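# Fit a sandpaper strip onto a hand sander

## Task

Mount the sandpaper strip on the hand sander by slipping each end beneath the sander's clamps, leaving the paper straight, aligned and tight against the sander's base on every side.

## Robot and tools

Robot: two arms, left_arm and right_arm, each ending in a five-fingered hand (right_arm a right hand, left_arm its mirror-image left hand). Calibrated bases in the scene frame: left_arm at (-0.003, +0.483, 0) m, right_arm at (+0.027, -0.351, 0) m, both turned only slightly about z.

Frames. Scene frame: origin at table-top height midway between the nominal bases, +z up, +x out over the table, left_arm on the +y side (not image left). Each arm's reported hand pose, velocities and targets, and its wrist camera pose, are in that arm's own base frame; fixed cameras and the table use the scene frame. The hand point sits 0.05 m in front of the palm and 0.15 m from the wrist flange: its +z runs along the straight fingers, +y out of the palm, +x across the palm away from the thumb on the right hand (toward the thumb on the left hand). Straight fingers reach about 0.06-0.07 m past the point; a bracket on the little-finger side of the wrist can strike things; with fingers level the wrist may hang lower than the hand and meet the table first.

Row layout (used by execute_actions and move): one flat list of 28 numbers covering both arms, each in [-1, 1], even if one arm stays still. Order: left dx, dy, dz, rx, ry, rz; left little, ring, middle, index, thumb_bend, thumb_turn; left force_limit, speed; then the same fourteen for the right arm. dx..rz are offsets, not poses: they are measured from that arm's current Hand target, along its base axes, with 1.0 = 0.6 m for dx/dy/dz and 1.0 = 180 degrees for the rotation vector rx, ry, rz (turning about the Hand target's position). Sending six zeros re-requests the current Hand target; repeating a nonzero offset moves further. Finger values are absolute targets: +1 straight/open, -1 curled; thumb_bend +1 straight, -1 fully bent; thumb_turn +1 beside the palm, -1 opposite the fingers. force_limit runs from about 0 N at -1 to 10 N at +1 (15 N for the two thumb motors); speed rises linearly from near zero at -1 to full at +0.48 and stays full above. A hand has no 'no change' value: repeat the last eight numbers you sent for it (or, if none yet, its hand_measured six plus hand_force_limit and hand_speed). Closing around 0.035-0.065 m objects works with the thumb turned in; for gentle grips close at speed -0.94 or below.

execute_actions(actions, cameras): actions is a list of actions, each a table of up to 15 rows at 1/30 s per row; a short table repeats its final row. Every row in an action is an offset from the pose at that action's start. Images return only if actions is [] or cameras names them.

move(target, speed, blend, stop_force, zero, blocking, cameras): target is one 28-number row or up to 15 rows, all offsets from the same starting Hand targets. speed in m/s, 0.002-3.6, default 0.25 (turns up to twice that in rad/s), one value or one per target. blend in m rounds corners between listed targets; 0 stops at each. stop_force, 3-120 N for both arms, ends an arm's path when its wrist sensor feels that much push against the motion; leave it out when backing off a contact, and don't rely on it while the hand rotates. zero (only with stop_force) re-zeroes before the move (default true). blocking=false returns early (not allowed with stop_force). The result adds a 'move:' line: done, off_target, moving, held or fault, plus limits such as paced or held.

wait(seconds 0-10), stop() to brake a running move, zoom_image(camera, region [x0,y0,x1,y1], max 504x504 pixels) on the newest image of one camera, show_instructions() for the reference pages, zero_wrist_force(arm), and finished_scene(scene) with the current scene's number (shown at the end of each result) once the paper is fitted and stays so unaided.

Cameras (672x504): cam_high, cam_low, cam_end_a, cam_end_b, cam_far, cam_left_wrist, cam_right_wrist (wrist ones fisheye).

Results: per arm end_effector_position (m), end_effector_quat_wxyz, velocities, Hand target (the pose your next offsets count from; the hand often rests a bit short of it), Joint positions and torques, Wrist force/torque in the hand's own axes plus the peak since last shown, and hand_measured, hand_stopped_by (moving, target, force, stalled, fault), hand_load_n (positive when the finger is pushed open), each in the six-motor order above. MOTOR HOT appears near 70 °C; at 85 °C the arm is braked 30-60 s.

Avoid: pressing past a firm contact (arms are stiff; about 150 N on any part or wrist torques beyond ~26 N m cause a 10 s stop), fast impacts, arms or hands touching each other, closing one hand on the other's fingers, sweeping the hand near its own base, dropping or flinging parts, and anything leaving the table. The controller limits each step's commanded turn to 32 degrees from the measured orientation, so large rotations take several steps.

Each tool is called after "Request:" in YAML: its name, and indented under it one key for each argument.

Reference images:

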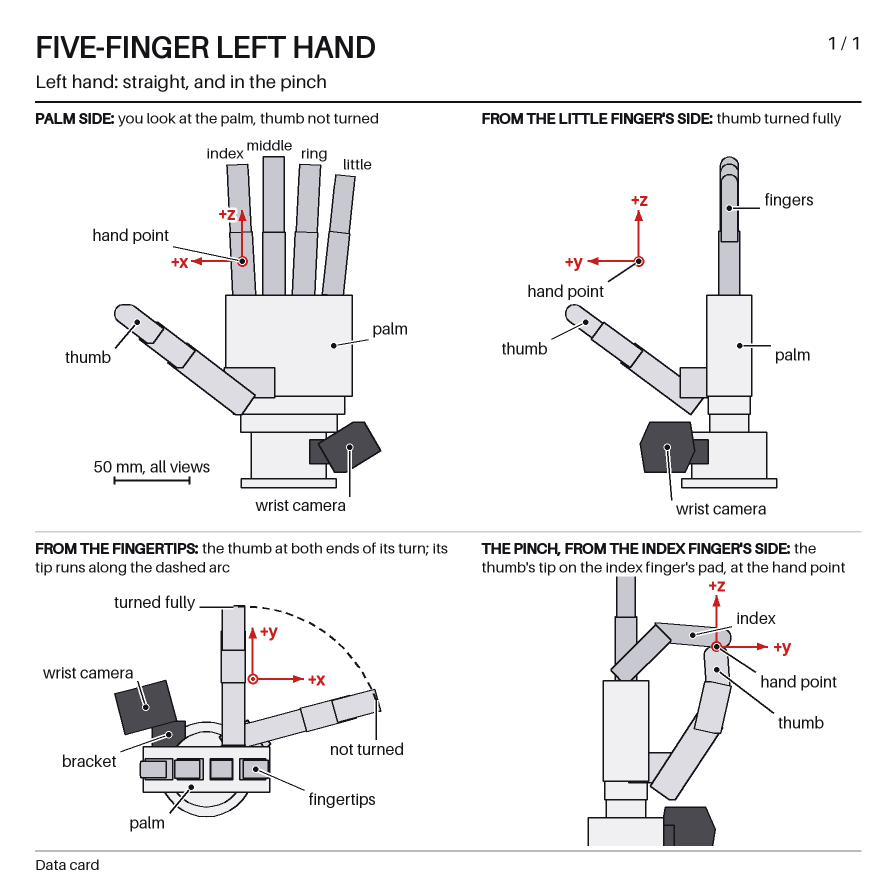

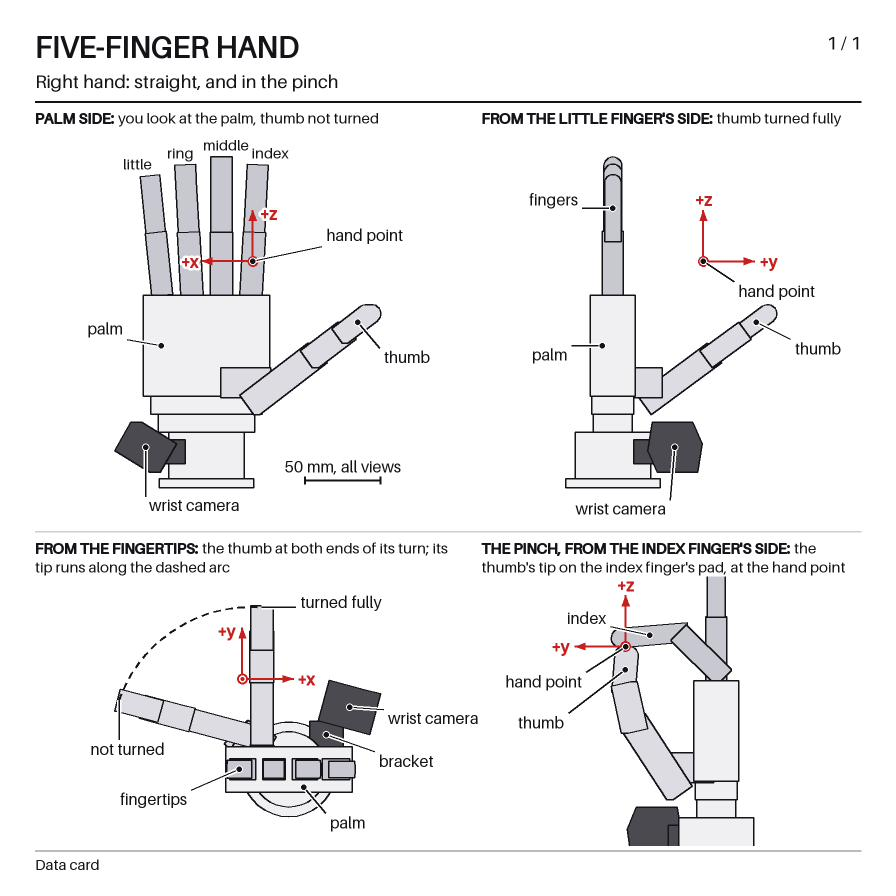

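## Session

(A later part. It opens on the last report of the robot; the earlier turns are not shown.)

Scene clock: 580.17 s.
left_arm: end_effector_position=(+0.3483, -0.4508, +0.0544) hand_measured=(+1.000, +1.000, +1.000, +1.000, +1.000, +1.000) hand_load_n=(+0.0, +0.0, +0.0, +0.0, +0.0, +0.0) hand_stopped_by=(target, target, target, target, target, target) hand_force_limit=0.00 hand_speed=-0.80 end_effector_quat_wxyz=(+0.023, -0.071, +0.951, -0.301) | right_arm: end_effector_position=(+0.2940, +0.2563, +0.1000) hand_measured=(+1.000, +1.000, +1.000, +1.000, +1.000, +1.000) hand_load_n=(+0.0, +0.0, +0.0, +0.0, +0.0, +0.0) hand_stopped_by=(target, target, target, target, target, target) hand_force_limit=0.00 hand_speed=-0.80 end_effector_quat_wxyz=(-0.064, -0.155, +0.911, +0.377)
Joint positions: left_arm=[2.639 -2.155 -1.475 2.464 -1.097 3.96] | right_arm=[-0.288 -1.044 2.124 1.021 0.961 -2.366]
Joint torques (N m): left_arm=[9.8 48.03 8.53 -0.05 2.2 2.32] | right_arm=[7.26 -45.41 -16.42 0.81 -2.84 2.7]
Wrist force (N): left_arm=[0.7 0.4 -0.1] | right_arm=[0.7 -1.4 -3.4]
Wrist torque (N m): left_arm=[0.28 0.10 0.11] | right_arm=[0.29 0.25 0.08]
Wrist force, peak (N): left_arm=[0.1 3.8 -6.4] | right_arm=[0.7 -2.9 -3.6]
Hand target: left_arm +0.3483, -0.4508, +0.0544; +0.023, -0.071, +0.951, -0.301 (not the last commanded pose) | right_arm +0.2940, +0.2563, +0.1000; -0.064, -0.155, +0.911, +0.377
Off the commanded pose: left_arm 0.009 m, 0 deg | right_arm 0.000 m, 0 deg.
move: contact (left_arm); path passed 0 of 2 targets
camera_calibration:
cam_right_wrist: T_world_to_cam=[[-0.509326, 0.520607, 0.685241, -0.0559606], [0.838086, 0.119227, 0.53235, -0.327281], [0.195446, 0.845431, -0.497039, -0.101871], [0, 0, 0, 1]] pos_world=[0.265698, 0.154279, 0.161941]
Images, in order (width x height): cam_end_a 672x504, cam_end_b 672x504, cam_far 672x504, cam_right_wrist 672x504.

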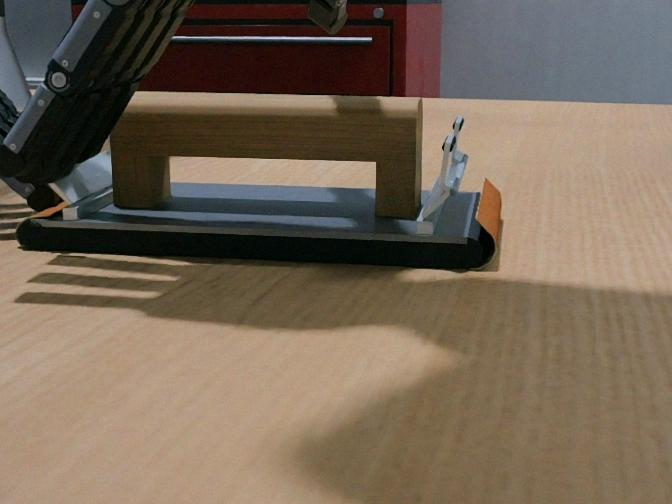

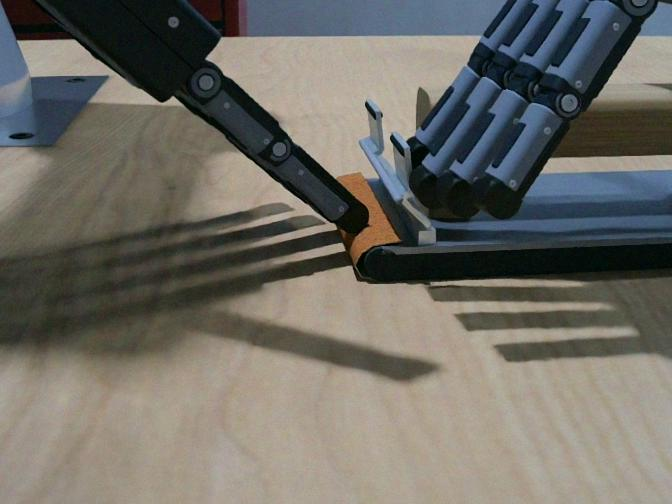

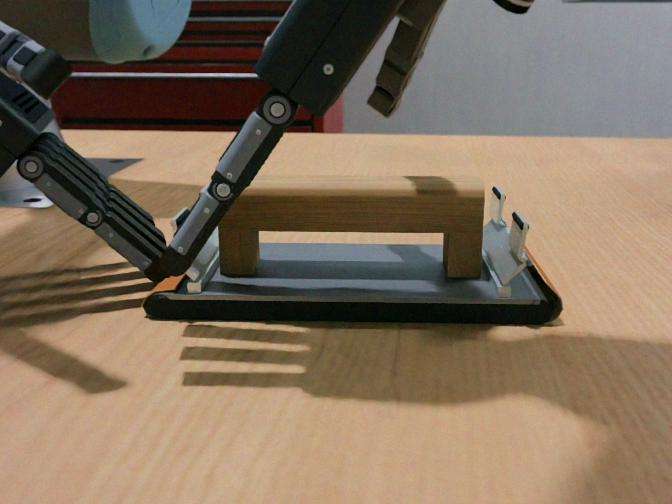

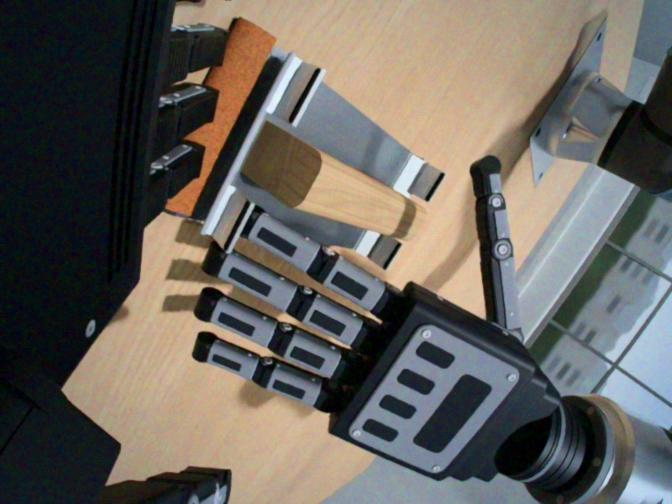

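Request:
move:
  target:
    - [-0.002,0.0132,0.005,0,0,0,1,1,1,1,1,1,0,-0.3,0,0,0,0,0,0,1,1,1,1,1,1,0,-0.8]
    - [-0.002,0.0132,0.09,0,0,0,1,1,1,1,1,1,0,-0.3,0,0,0,0,0,0,1,1,1,1,1,1,0,-0.8]
    - [-0.1058,-0.0025,0.09,0,0,-0.0178,1,-1,-1,1,1,1,0,-0.3,0,0,0,0,0,0,1,1,1,1,1,1,0,-0.8]
  speed: 0.15
  blend: [0.003,0.01,0]
  cameras: ["all"]

Request:
zoom_image:
  camera: "cam_end_b"
  region: [250, 70, 480, 300]

Request:
zoom_image:
  camera: "cam_right_wrist"
  region: [140, 0, 420, 260]

Request:
zoom_image:
  camera: "cam_left_wrist"
  region: [60, 60, 560, 460]

Scene clock: 613.63 s.
left_arm: end_effector_position=(+0.2848, -0.4523, +0.1084) hand_measured=(+1.000, -1.000, -1.000, +1.000, +1.000, +1.000) hand_load_n=(+0.0, +0.0, +0.0, +0.0, +0.0, +0.0) hand_stopped_by=(target, target, target, target, target, target) hand_force_limit=0.00 hand_speed=-0.30 end_effector_quat_wxyz=(+0.015, -0.045, +0.952, -0.301) | right_arm: end_effector_position=(+0.2940, +0.2563, +0.1000) hand_measured=(+1.000, +1.000, +1.000, +1.000, +1.000, +1.000) hand_load_n=(+0.0, +0.0, +0.0, +0.0, +0.0, +0.0) hand_stopped_by=(target, target, target, target, target, target) hand_force_limit=0.00 hand_speed=-0.80 end_effector_quat_wxyz=(-0.064, -0.155, +0.911, +0.377)
Joint positions: left_arm=[2.571 -2.015 -1.544 2.398 -1.102 3.948] | right_arm=[-0.288 -1.044 2.124 1.021 0.961 -2.366]
Joint torques (N m): left_arm=[-11.2 43.09 11.34 -0.12 0.57 -2.24] | right_arm=[0.9 -46.4 -15.94 1.07 -2.9 2.57]
Wrist force (N): left_arm=[0.7 0.1 -0.1] | right_arm=[0.8 -1.5 -3.2]
Wrist torque (N m): left_arm=[0.22 0.09 0.20] | right_arm=[0.26 0.22 0.08]
Wrist force, peak (N): left_arm=[0.8 1.3 0.0] | right_arm=[0.5 -1.7 -3.6]
Hand target: left_arm +0.2848, -0.4523, +0.1084; +0.015, -0.045, +0.952, -0.301 | right_arm +0.2940, +0.2563, +0.1000; -0.064, -0.155, +0.911, +0.377
Off the commanded pose: left_arm 0.000 m, 0 deg | right_arm 0.000 m, 0 deg.
move: done
camera_calibration:
cam_left_wrist: T_world_to_cam=[[-0.169172, -0.830155, 0.531247, -0.377615], [-0.893169, 0.357018, 0.273472, 0.388015], [-0.416688, -0.428229, -0.801867, 0.124206], [0, 0, 0, 1]] pos_world=[0.334436, -0.398819, 0.194093]
cam_right_wrist: T_world_to_cam=[[-0.509326, 0.520607, 0.685241, -0.0559606], [0.838086, 0.119227, 0.53235, -0.327281], [0.195446, 0.845431, -0.497039, -0.101871], [0, 0, 0, 1]] pos_world=[0.265698, 0.154279, 0.161941]

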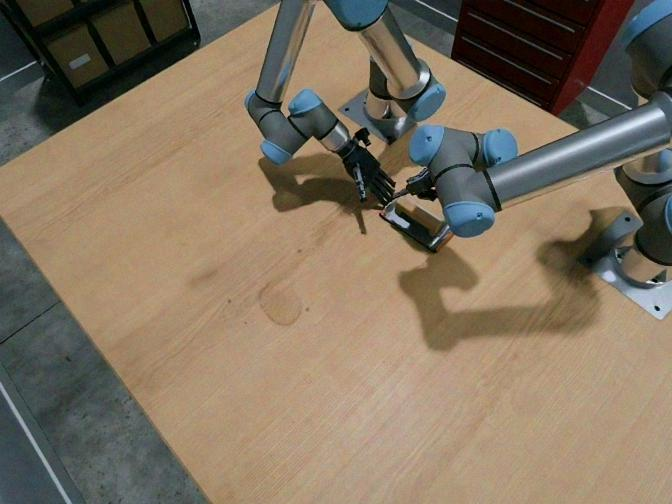

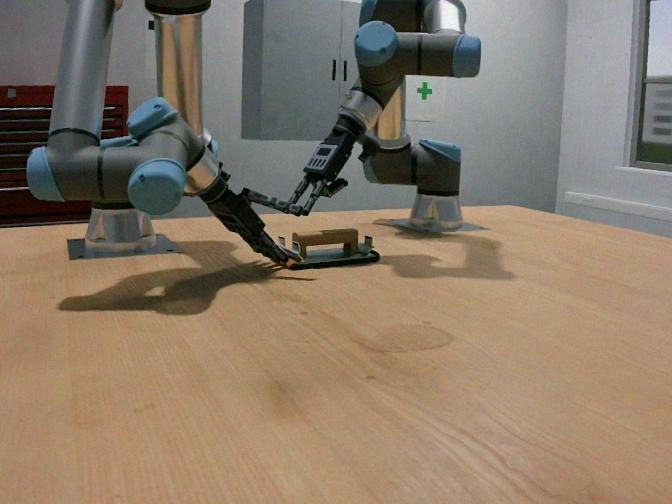

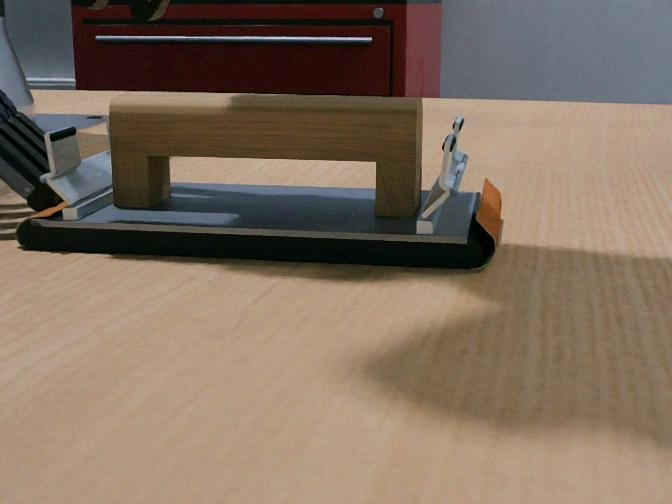

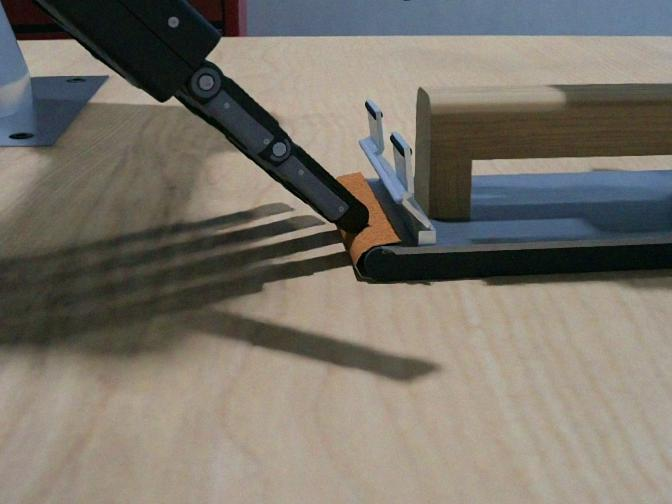

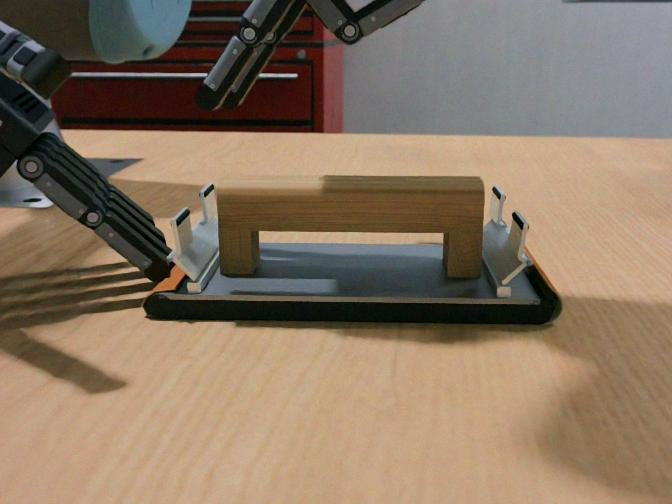

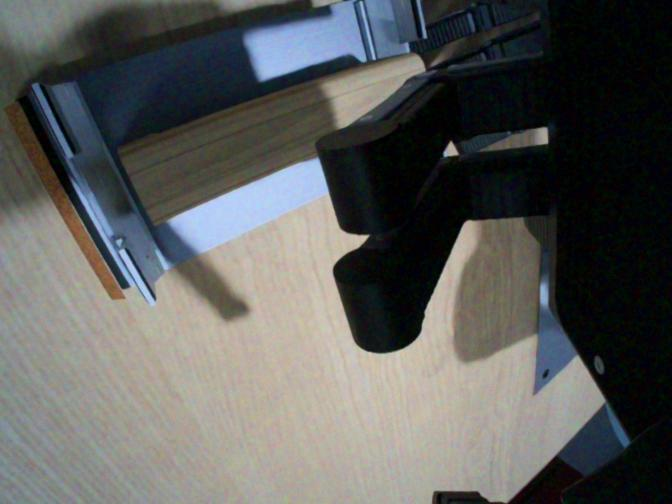

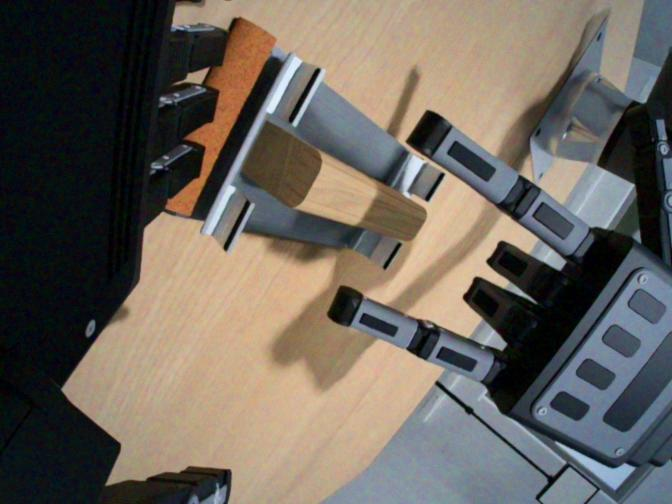

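Scaled by 2.191 from the camera's 672x504 image, which has a finer 960x720 frame.

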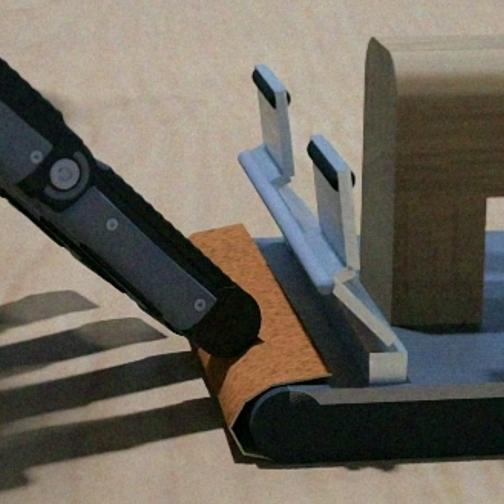

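Scaled by 1.800 from the camera's 672x504 image, which has a finer 960x720 frame.

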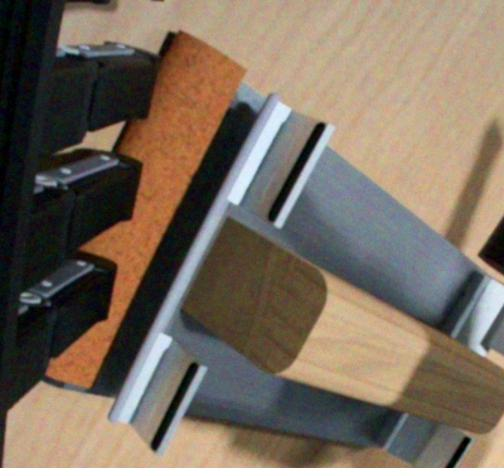

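Scaled by 1.008 from the camera's 672x504 image, which has a finer 960x720 frame.

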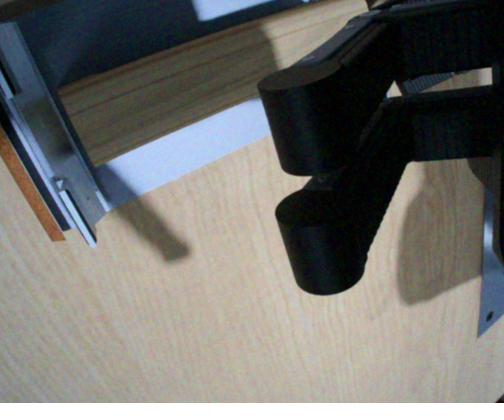

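Request:
move:
  target:
    - [0.0135,0.0078,-0.02,-0.0021,0.025,-0.0217,1,-1,-1,1,1,1,0,-0.3,0,0,0,0,0,0,1,1,1,1,1,1,0,-0.8]
    - [0.0135,0.0078,-0.0925,-0.0021,0.025,-0.0217,1,-1,-1,1,1,1,0,-0.3,0,0,0,0,0,0,1,1,1,1,1,1,0,-0.8]
  speed: 0.1
  blend: [0.005,0]
  cameras: ["cam_end_b","cam_far","cam_right_wrist","cam_end_a"]

Request:
zoom_image:
  camera: "cam_end_b"
  region: [250, 70, 480, 300]

Request:
zoom_image:
  camera: "cam_far"
  region: [100, 120, 320, 340]

Request:
zoom_image:
  camera: "cam_right_wrist"
  region: [140, 0, 420, 260]

Scene clock: 676.70 s.
left_arm: end_effector_position=(+0.2929, -0.4476, +0.0530) hand_measured=(+1.000, -1.000, -1.000, +1.000, +1.000, +1.000) hand_load_n=(+0.0, +0.0, +0.0, +0.0, +0.0, -0.5) hand_stopped_by=(target, target, target, target, target, target) hand_force_limit=0.00 hand_speed=-0.30 end_effector_quat_wxyz=(-0.033, -0.024, +0.952, -0.303) | right_arm: end_effector_position=(+0.2940, +0.2563, +0.1000) hand_measured=(+1.000, +1.000, +1.000, +1.000, +1.000, +1.000) hand_load_n=(+0.0, +0.0, +0.0, +0.0, +0.0, +0.0) hand_stopped_by=(target, target, target, target, target, target) hand_force_limit=0.00 hand_speed=-0.80 end_effector_quat_wxyz=(-0.064, -0.155, +0.911, +0.377)
Joint positions: left_arm=[2.616 -2.141 -1.542 2.408 -1.019 4.052] | right_arm=[-0.288 -1.044 2.124 1.021 0.961 -2.366]
Joint torques (N m): left_arm=[3.58 29.36 8.61 -0.05 2.31 -0.19] | right_arm=[-2.41 -46.14 -15.94 1 -2.75 2.72]
Wrist force (N): left_arm=[0.2 0.2 -0.5] | right_arm=[0.6 -2.0 -3.0]
Wrist torque (N m): left_arm=[0.30 0.20 0.13] | right_arm=[0.17 0.25 0.06]
Wrist force, peak (N): left_arm=[1.2 -0.2 0.0] | right_arm=[0.8 -1.7 -3.6]
Hand target: left_arm +0.2929, -0.4477, +0.0529; -0.033, -0.024, +0.952, -0.303 | right_arm +0.2940, +0.2563, +0.1000; -0.064, -0.155, +0.911, +0.377
Off the commanded pose: left_arm 0.000 m, 0 deg | right_arm 0.000 m, 0 deg.
move: done
camera_calibration:
cam_right_wrist: T_world_to_cam=[[-0.509326, 0.520607, 0.685241, -0.0559606], [0.838086, 0.119227, 0.53235, -0.327281], [0.195446, 0.845431, -0.497039, -0.101871], [0, 0, 0, 1]] pos_world=[0.265698, 0.154279, 0.161941]
Images, in order (width x height): cam_end_a 672x504, cam_end_b 672x504, cam_far 672x504, cam_right_wrist 672x504.

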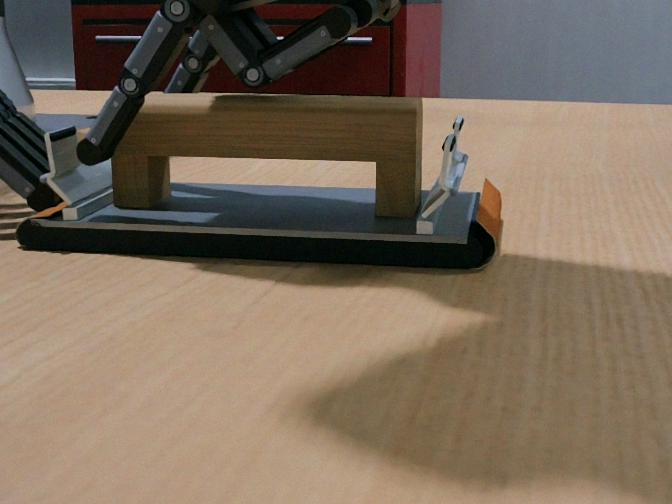

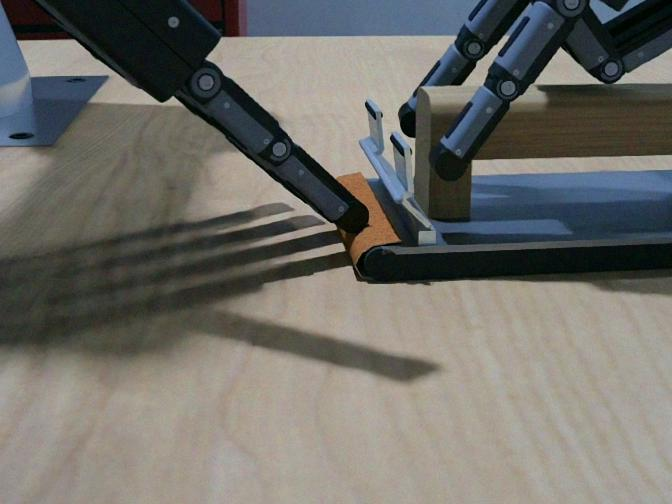

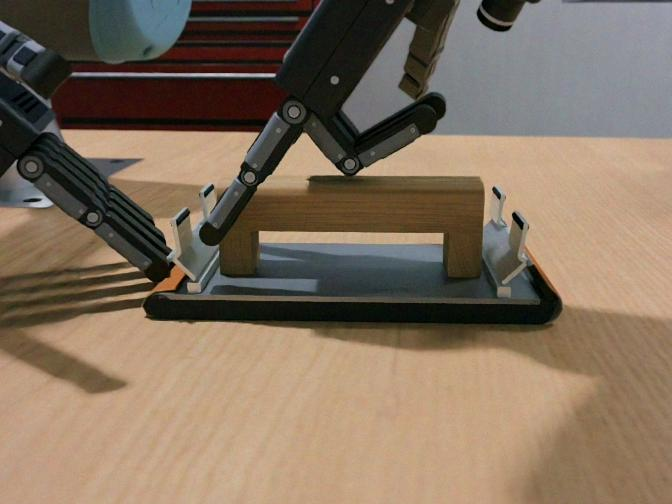

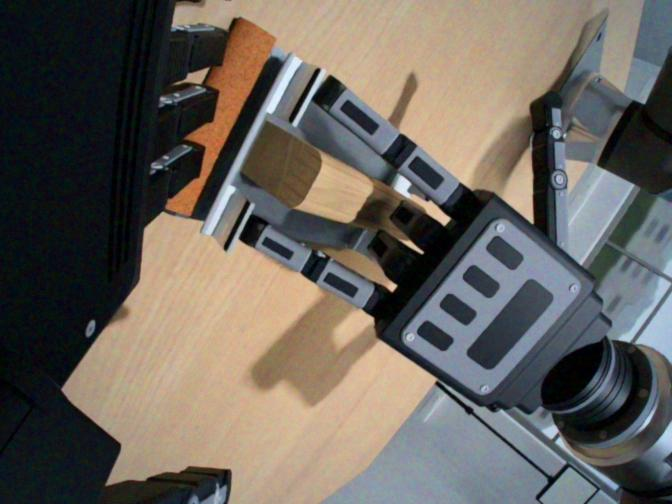

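Scaled by 2.191 from the camera's 672x504 image, which has a finer 960x720 frame.

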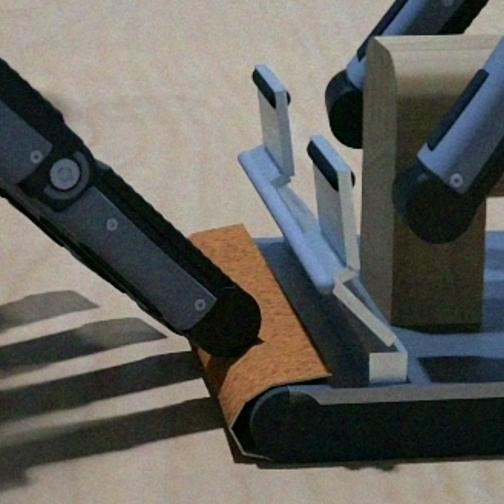

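Scaled by 2.291 from the camera's 672x504 image, which has a finer 960x720 frame.

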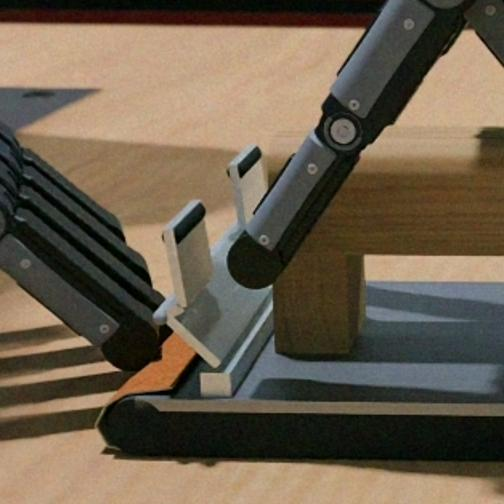

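Scaled by 1.800 from the camera's 672x504 image, which has a finer 960x720 frame.

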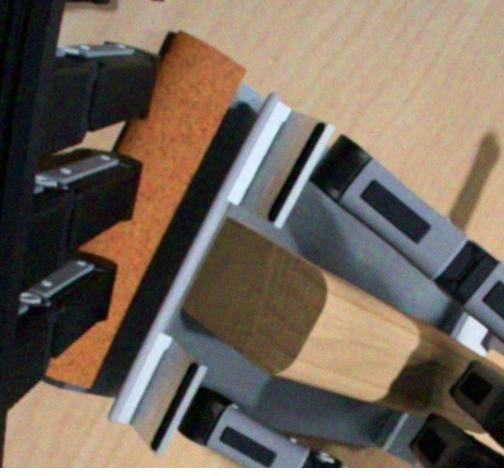

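Request:
move:
  target: [0.0007,-0.008,0.0363,0.0831,0.0068,0,1,-1,-1,1,1,1,0,-0.3,0,0,0,0,0,0,1,1,1,1,1,1,0,-0.8]
  speed: 0.1
  cameras: ["cam_end_b","cam_far","cam_right_wrist","cam_end_a"]

Request:
zoom_image:
  camera: "cam_end_b"
  region: [250, 70, 480, 300]

Request:
zoom_image:
  camera: "cam_right_wrist"
  region: [140, 0, 420, 260]

Scene clock: 702.07 s.
left_arm: end_effector_position=(+0.2933, -0.4524, +0.0746) hand_measured=(+1.000, -1.000, -1.000, +1.000, +1.000, +1.000) hand_load_n=(-0.5, +0.0, +0.0, +0.0, +0.0, +0.0) hand_stopped_by=(target, target, target, target, target, target) hand_force_limit=0.00 hand_speed=-0.30 end_effector_quat_wxyz=(-0.040, -0.032, +0.983, -0.176) | right_arm: end_effector_position=(+0.2940, +0.2563, +0.1000) hand_measured=(+1.000, +1.000, +1.000, +1.000, +1.000, +1.000) hand_load_n=(+0.0, +0.0, +0.0, +0.0, +0.0, +0.0) hand_stopped_by=(target, target, target, target, target, target) hand_force_limit=0.00 hand_speed=-0.80 end_effector_quat_wxyz=(-0.064, -0.155, +0.911, +0.377)
Joint positions: left_arm=[2.507 -2.242 -1.3 2.133 -1.244 3.987] | right_arm=[-0.288 -1.044 2.124 1.021 0.961 -2.366]
Joint torques (N m): left_arm=[-10.62 36.63 28.2 -3.76 -1.3 -2.08] | right_arm=[-3.26 -44.52 -15.6 1.03 -2.88 2.72]
Wrist force (N): left_arm=[0.8 0.0 -0.4] | right_arm=[0.5 -1.6 -3.5]
Wrist torque (N m): left_arm=[0.26 0.06 0.22] | right_arm=[0.25 0.27 0.07]
Wrist force, peak (N): left_arm=[0.8 -0.1 -0.5] | right_arm=[0.8 -1.7 -3.6]
Hand target: left_arm +0.2933, -0.4525, +0.0747; -0.040, -0.032, +0.983, -0.176 | right_arm +0.2940, +0.2563, +0.1000; -0.064, -0.155, +0.911, +0.377
Off the commanded pose: left_arm 0.000 m, 0 deg | right_arm 0.000 m, 0 deg.
move: done
camera_calibration:
cam_right_wrist: T_world_to_cam=[[-0.509326, 0.520607, 0.685241, -0.0559606], [0.838086, 0.119227, 0.53235, -0.327281], [0.195446, 0.845431, -0.497039, -0.101871], [0, 0, 0, 1]] pos_world=[0.265698, 0.154279, 0.161941]
Images, in order (width x height): cam_end_a 672x504, cam_end_b 672x504, cam_far 672x504, cam_right_wrist 672x504.

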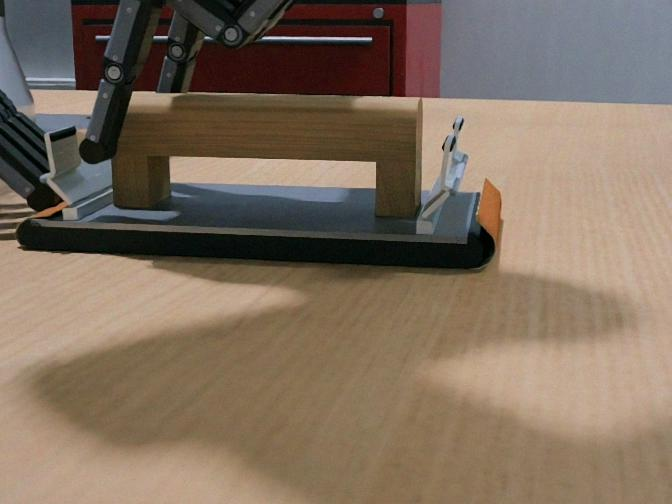

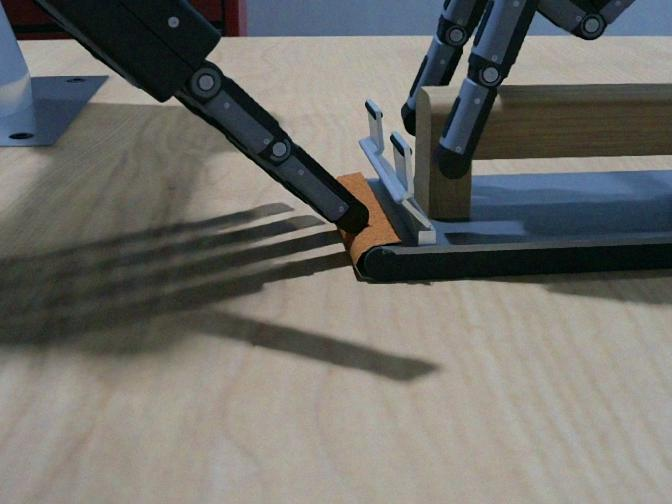

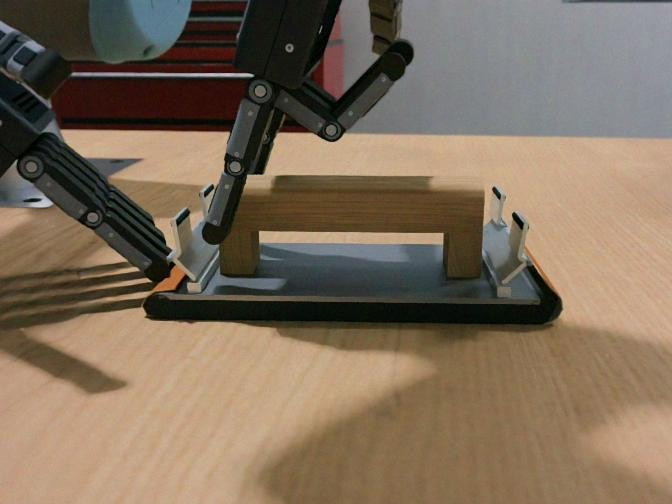

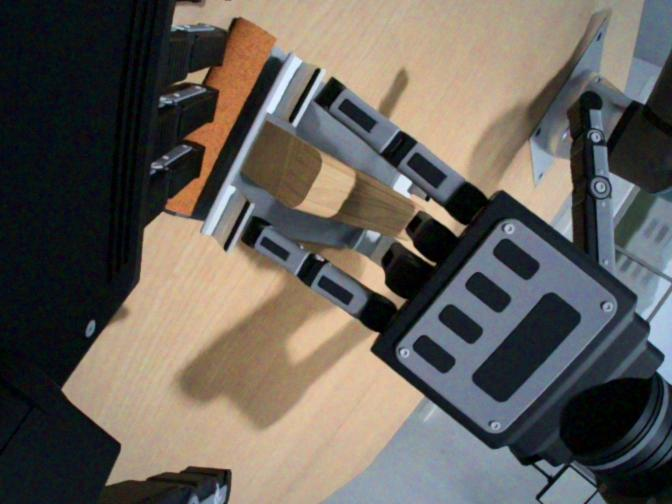

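Scaled by 2.191 from the camera's 672x504 image, which has a finer 960x720 frame.

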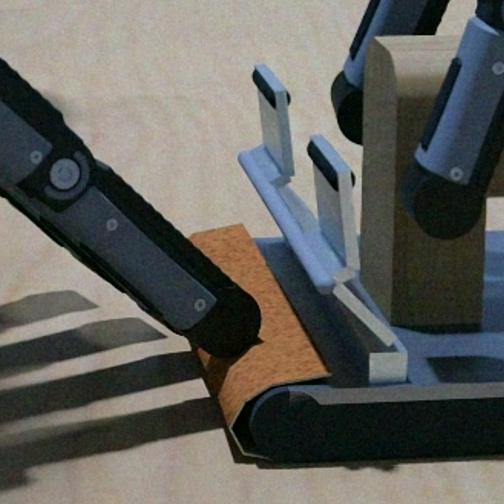

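Scaled by 1.800 from the camera's 672x504 image, which has a finer 960x720 frame.

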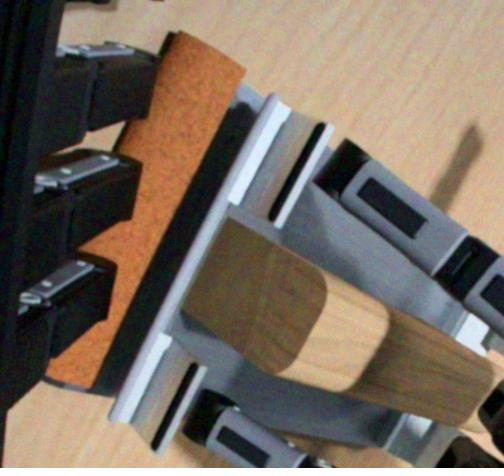

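Request:
move:
  target:
    - [0.0014,-0.0166,0,0,0,0,1,-1,-1,1,1,1,0,-0.3,0,0,0,0,0,0,1,1,1,1,1,1,0,-0.8]
    - [0.0026,-0.0317,-0.0047,0,0,0,1,-1,-1,1,1,1,0,-0.3,0,0,0,0,0,0,1,1,1,1,1,1,0,-0.8]
    - [0.0036,-0.0435,-0.0152,0,0,0,1,-1,-1,1,1,1,0,-0.3,0,0,0,0,0,0,1,1,1,1,1,1,0,-0.8]
  speed: 0.02
  blend: [0.002,0.003,0]
  stop_force: 15
  cameras: ["cam_end_b","cam_far","cam_right_wrist","cam_end_a"]

Request:
zoom_image:
  camera: "cam_end_b"
  region: [250, 70, 480, 300]

Request:
zoom_image:
  camera: "cam_right_wrist"
  region: [140, 0, 420, 260]

Request:
zoom_image:
  camera: "cam_far"
  region: [100, 140, 300, 340]

Scene clock: 712.50 s.
left_arm: end_effector_position=(+0.2955, -0.4785, +0.0655) hand_measured=(+1.000, -1.000, -1.000, +1.000, +1.000, +1.000) hand_load_n=(+0.0, +0.5, +0.0, +0.5, +0.0, +0.0) hand_stopped_by=(target, target, target, target, target, target) hand_force_limit=0.00 hand_speed=-0.30 end_effector_quat_wxyz=(-0.040, -0.032, +0.983, -0.176) | right_arm: end_effector_position=(+0.2940, +0.2563, +0.1000) hand_measured=(+1.000, +1.000, +1.000, +1.000, +1.000, +1.000) hand_load_n=(+0.0, +0.5, +0.0, +0.0, +0.0, +0.0) hand_stopped_by=(target, target, target, target, target, target) hand_force_limit=0.00 hand_speed=-0.80 end_effector_quat_wxyz=(-0.064, -0.155, +0.911, +0.377)
Joint positions: left_arm=[2.47 -2.3 -1.219 2.122 -1.251 3.949] | right_arm=[-0.288 -1.044 2.124 1.021 0.961 -2.366]
Joint torques (N m): left_arm=[-11.4 32.94 24.07 -0.08 -2.24 -2.24] | right_arm=[1.59 -43.2 -2.86 5.49 0.51 -2.74]
Wrist force (N): left_arm=[1.4 -4.1 -8.1] | right_arm=[-0.9 -1.0 0.2]
Wrist torque (N m): left_arm=[0.87 0.08 0.25] | right_arm=[0.03 0.05 -0.01]
Wrist force, peak (N): left_arm=[1.4 -4.1 -8.1] | right_arm=[0.4 -6.4 -3.1]
Hand target: left_arm +0.2955, -0.4786, +0.0655; -0.040, -0.032, +0.983, -0.176 | right_arm +0.2940, +0.2563, +0.1000; -0.064, -0.155, +0.911, +0.377
Off the commanded pose: left_arm 0.000 m, 0 deg | right_arm 0.000 m, 0 deg.
move: done
camera_calibration:
cam_right_wrist: T_world_to_cam=[[-0.50937, 0.5206, 0.685214, -0.0559434], [0.838059, 0.119254, 0.532386, -0.327284], [0.195446, 0.845431, -0.497038, -0.101871], [0, 0, 0, 1]] pos_world=[0.265698, 0.154279, 0.161941]
Images, in order (width x height): cam_end_a 672x504, cam_end_b 672x504, cam_far 672x504, cam_right_wrist 672x504.

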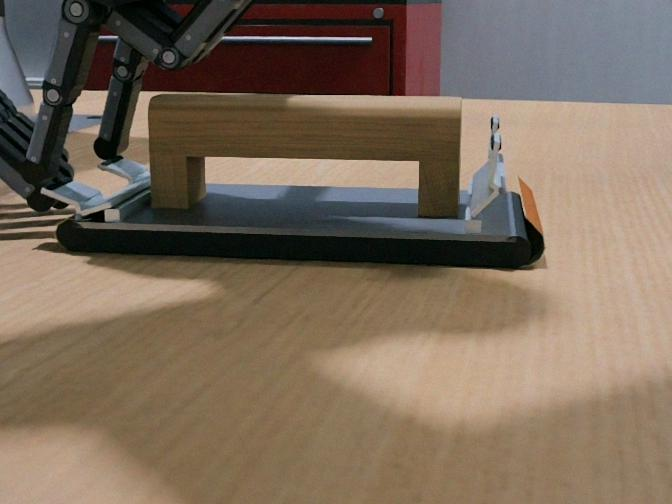

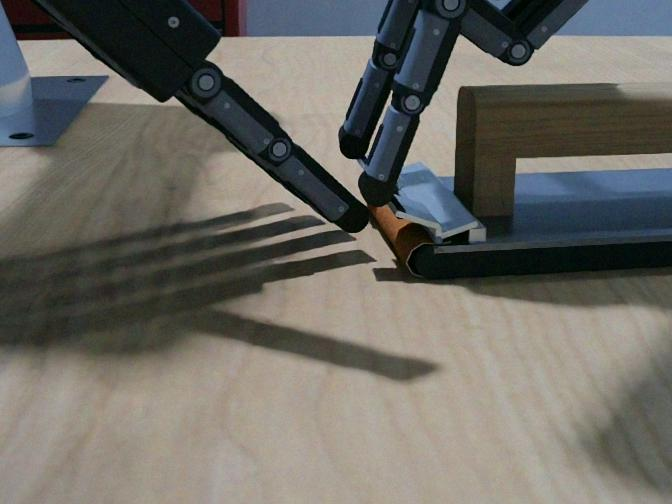

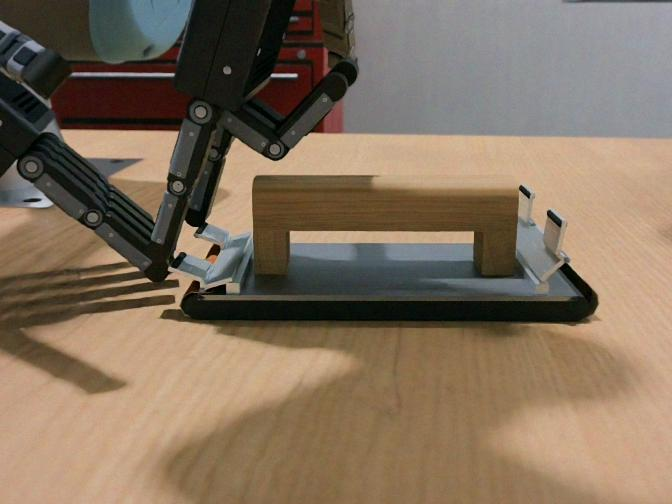

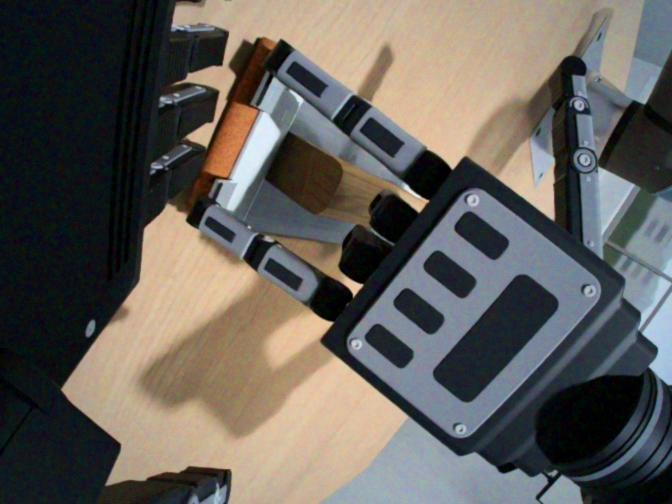

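Scaled by 2.191 from the camera's 672x504 image, which has a finer 960x720 frame.

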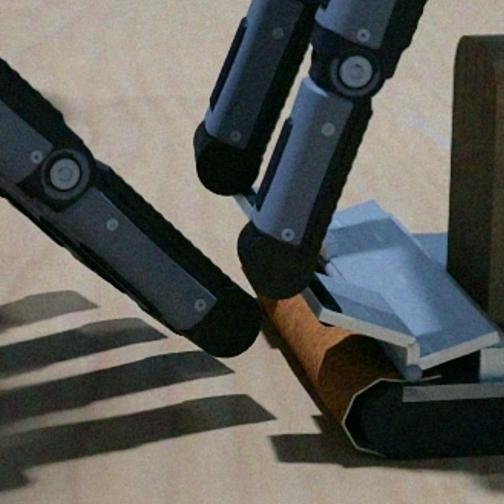

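Scaled by 1.800 from the camera's 672x504 image, which has a finer 960x720 frame.

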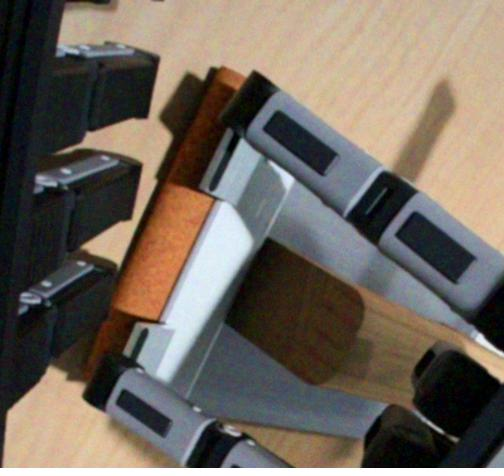

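Scaled by 2.520 from the camera's 672x504 image, which has a finer 960x720 frame.

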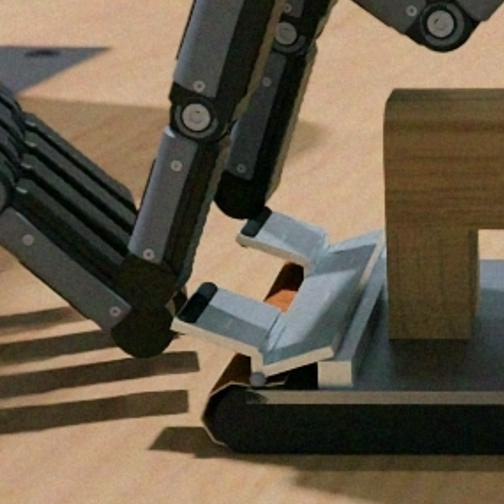

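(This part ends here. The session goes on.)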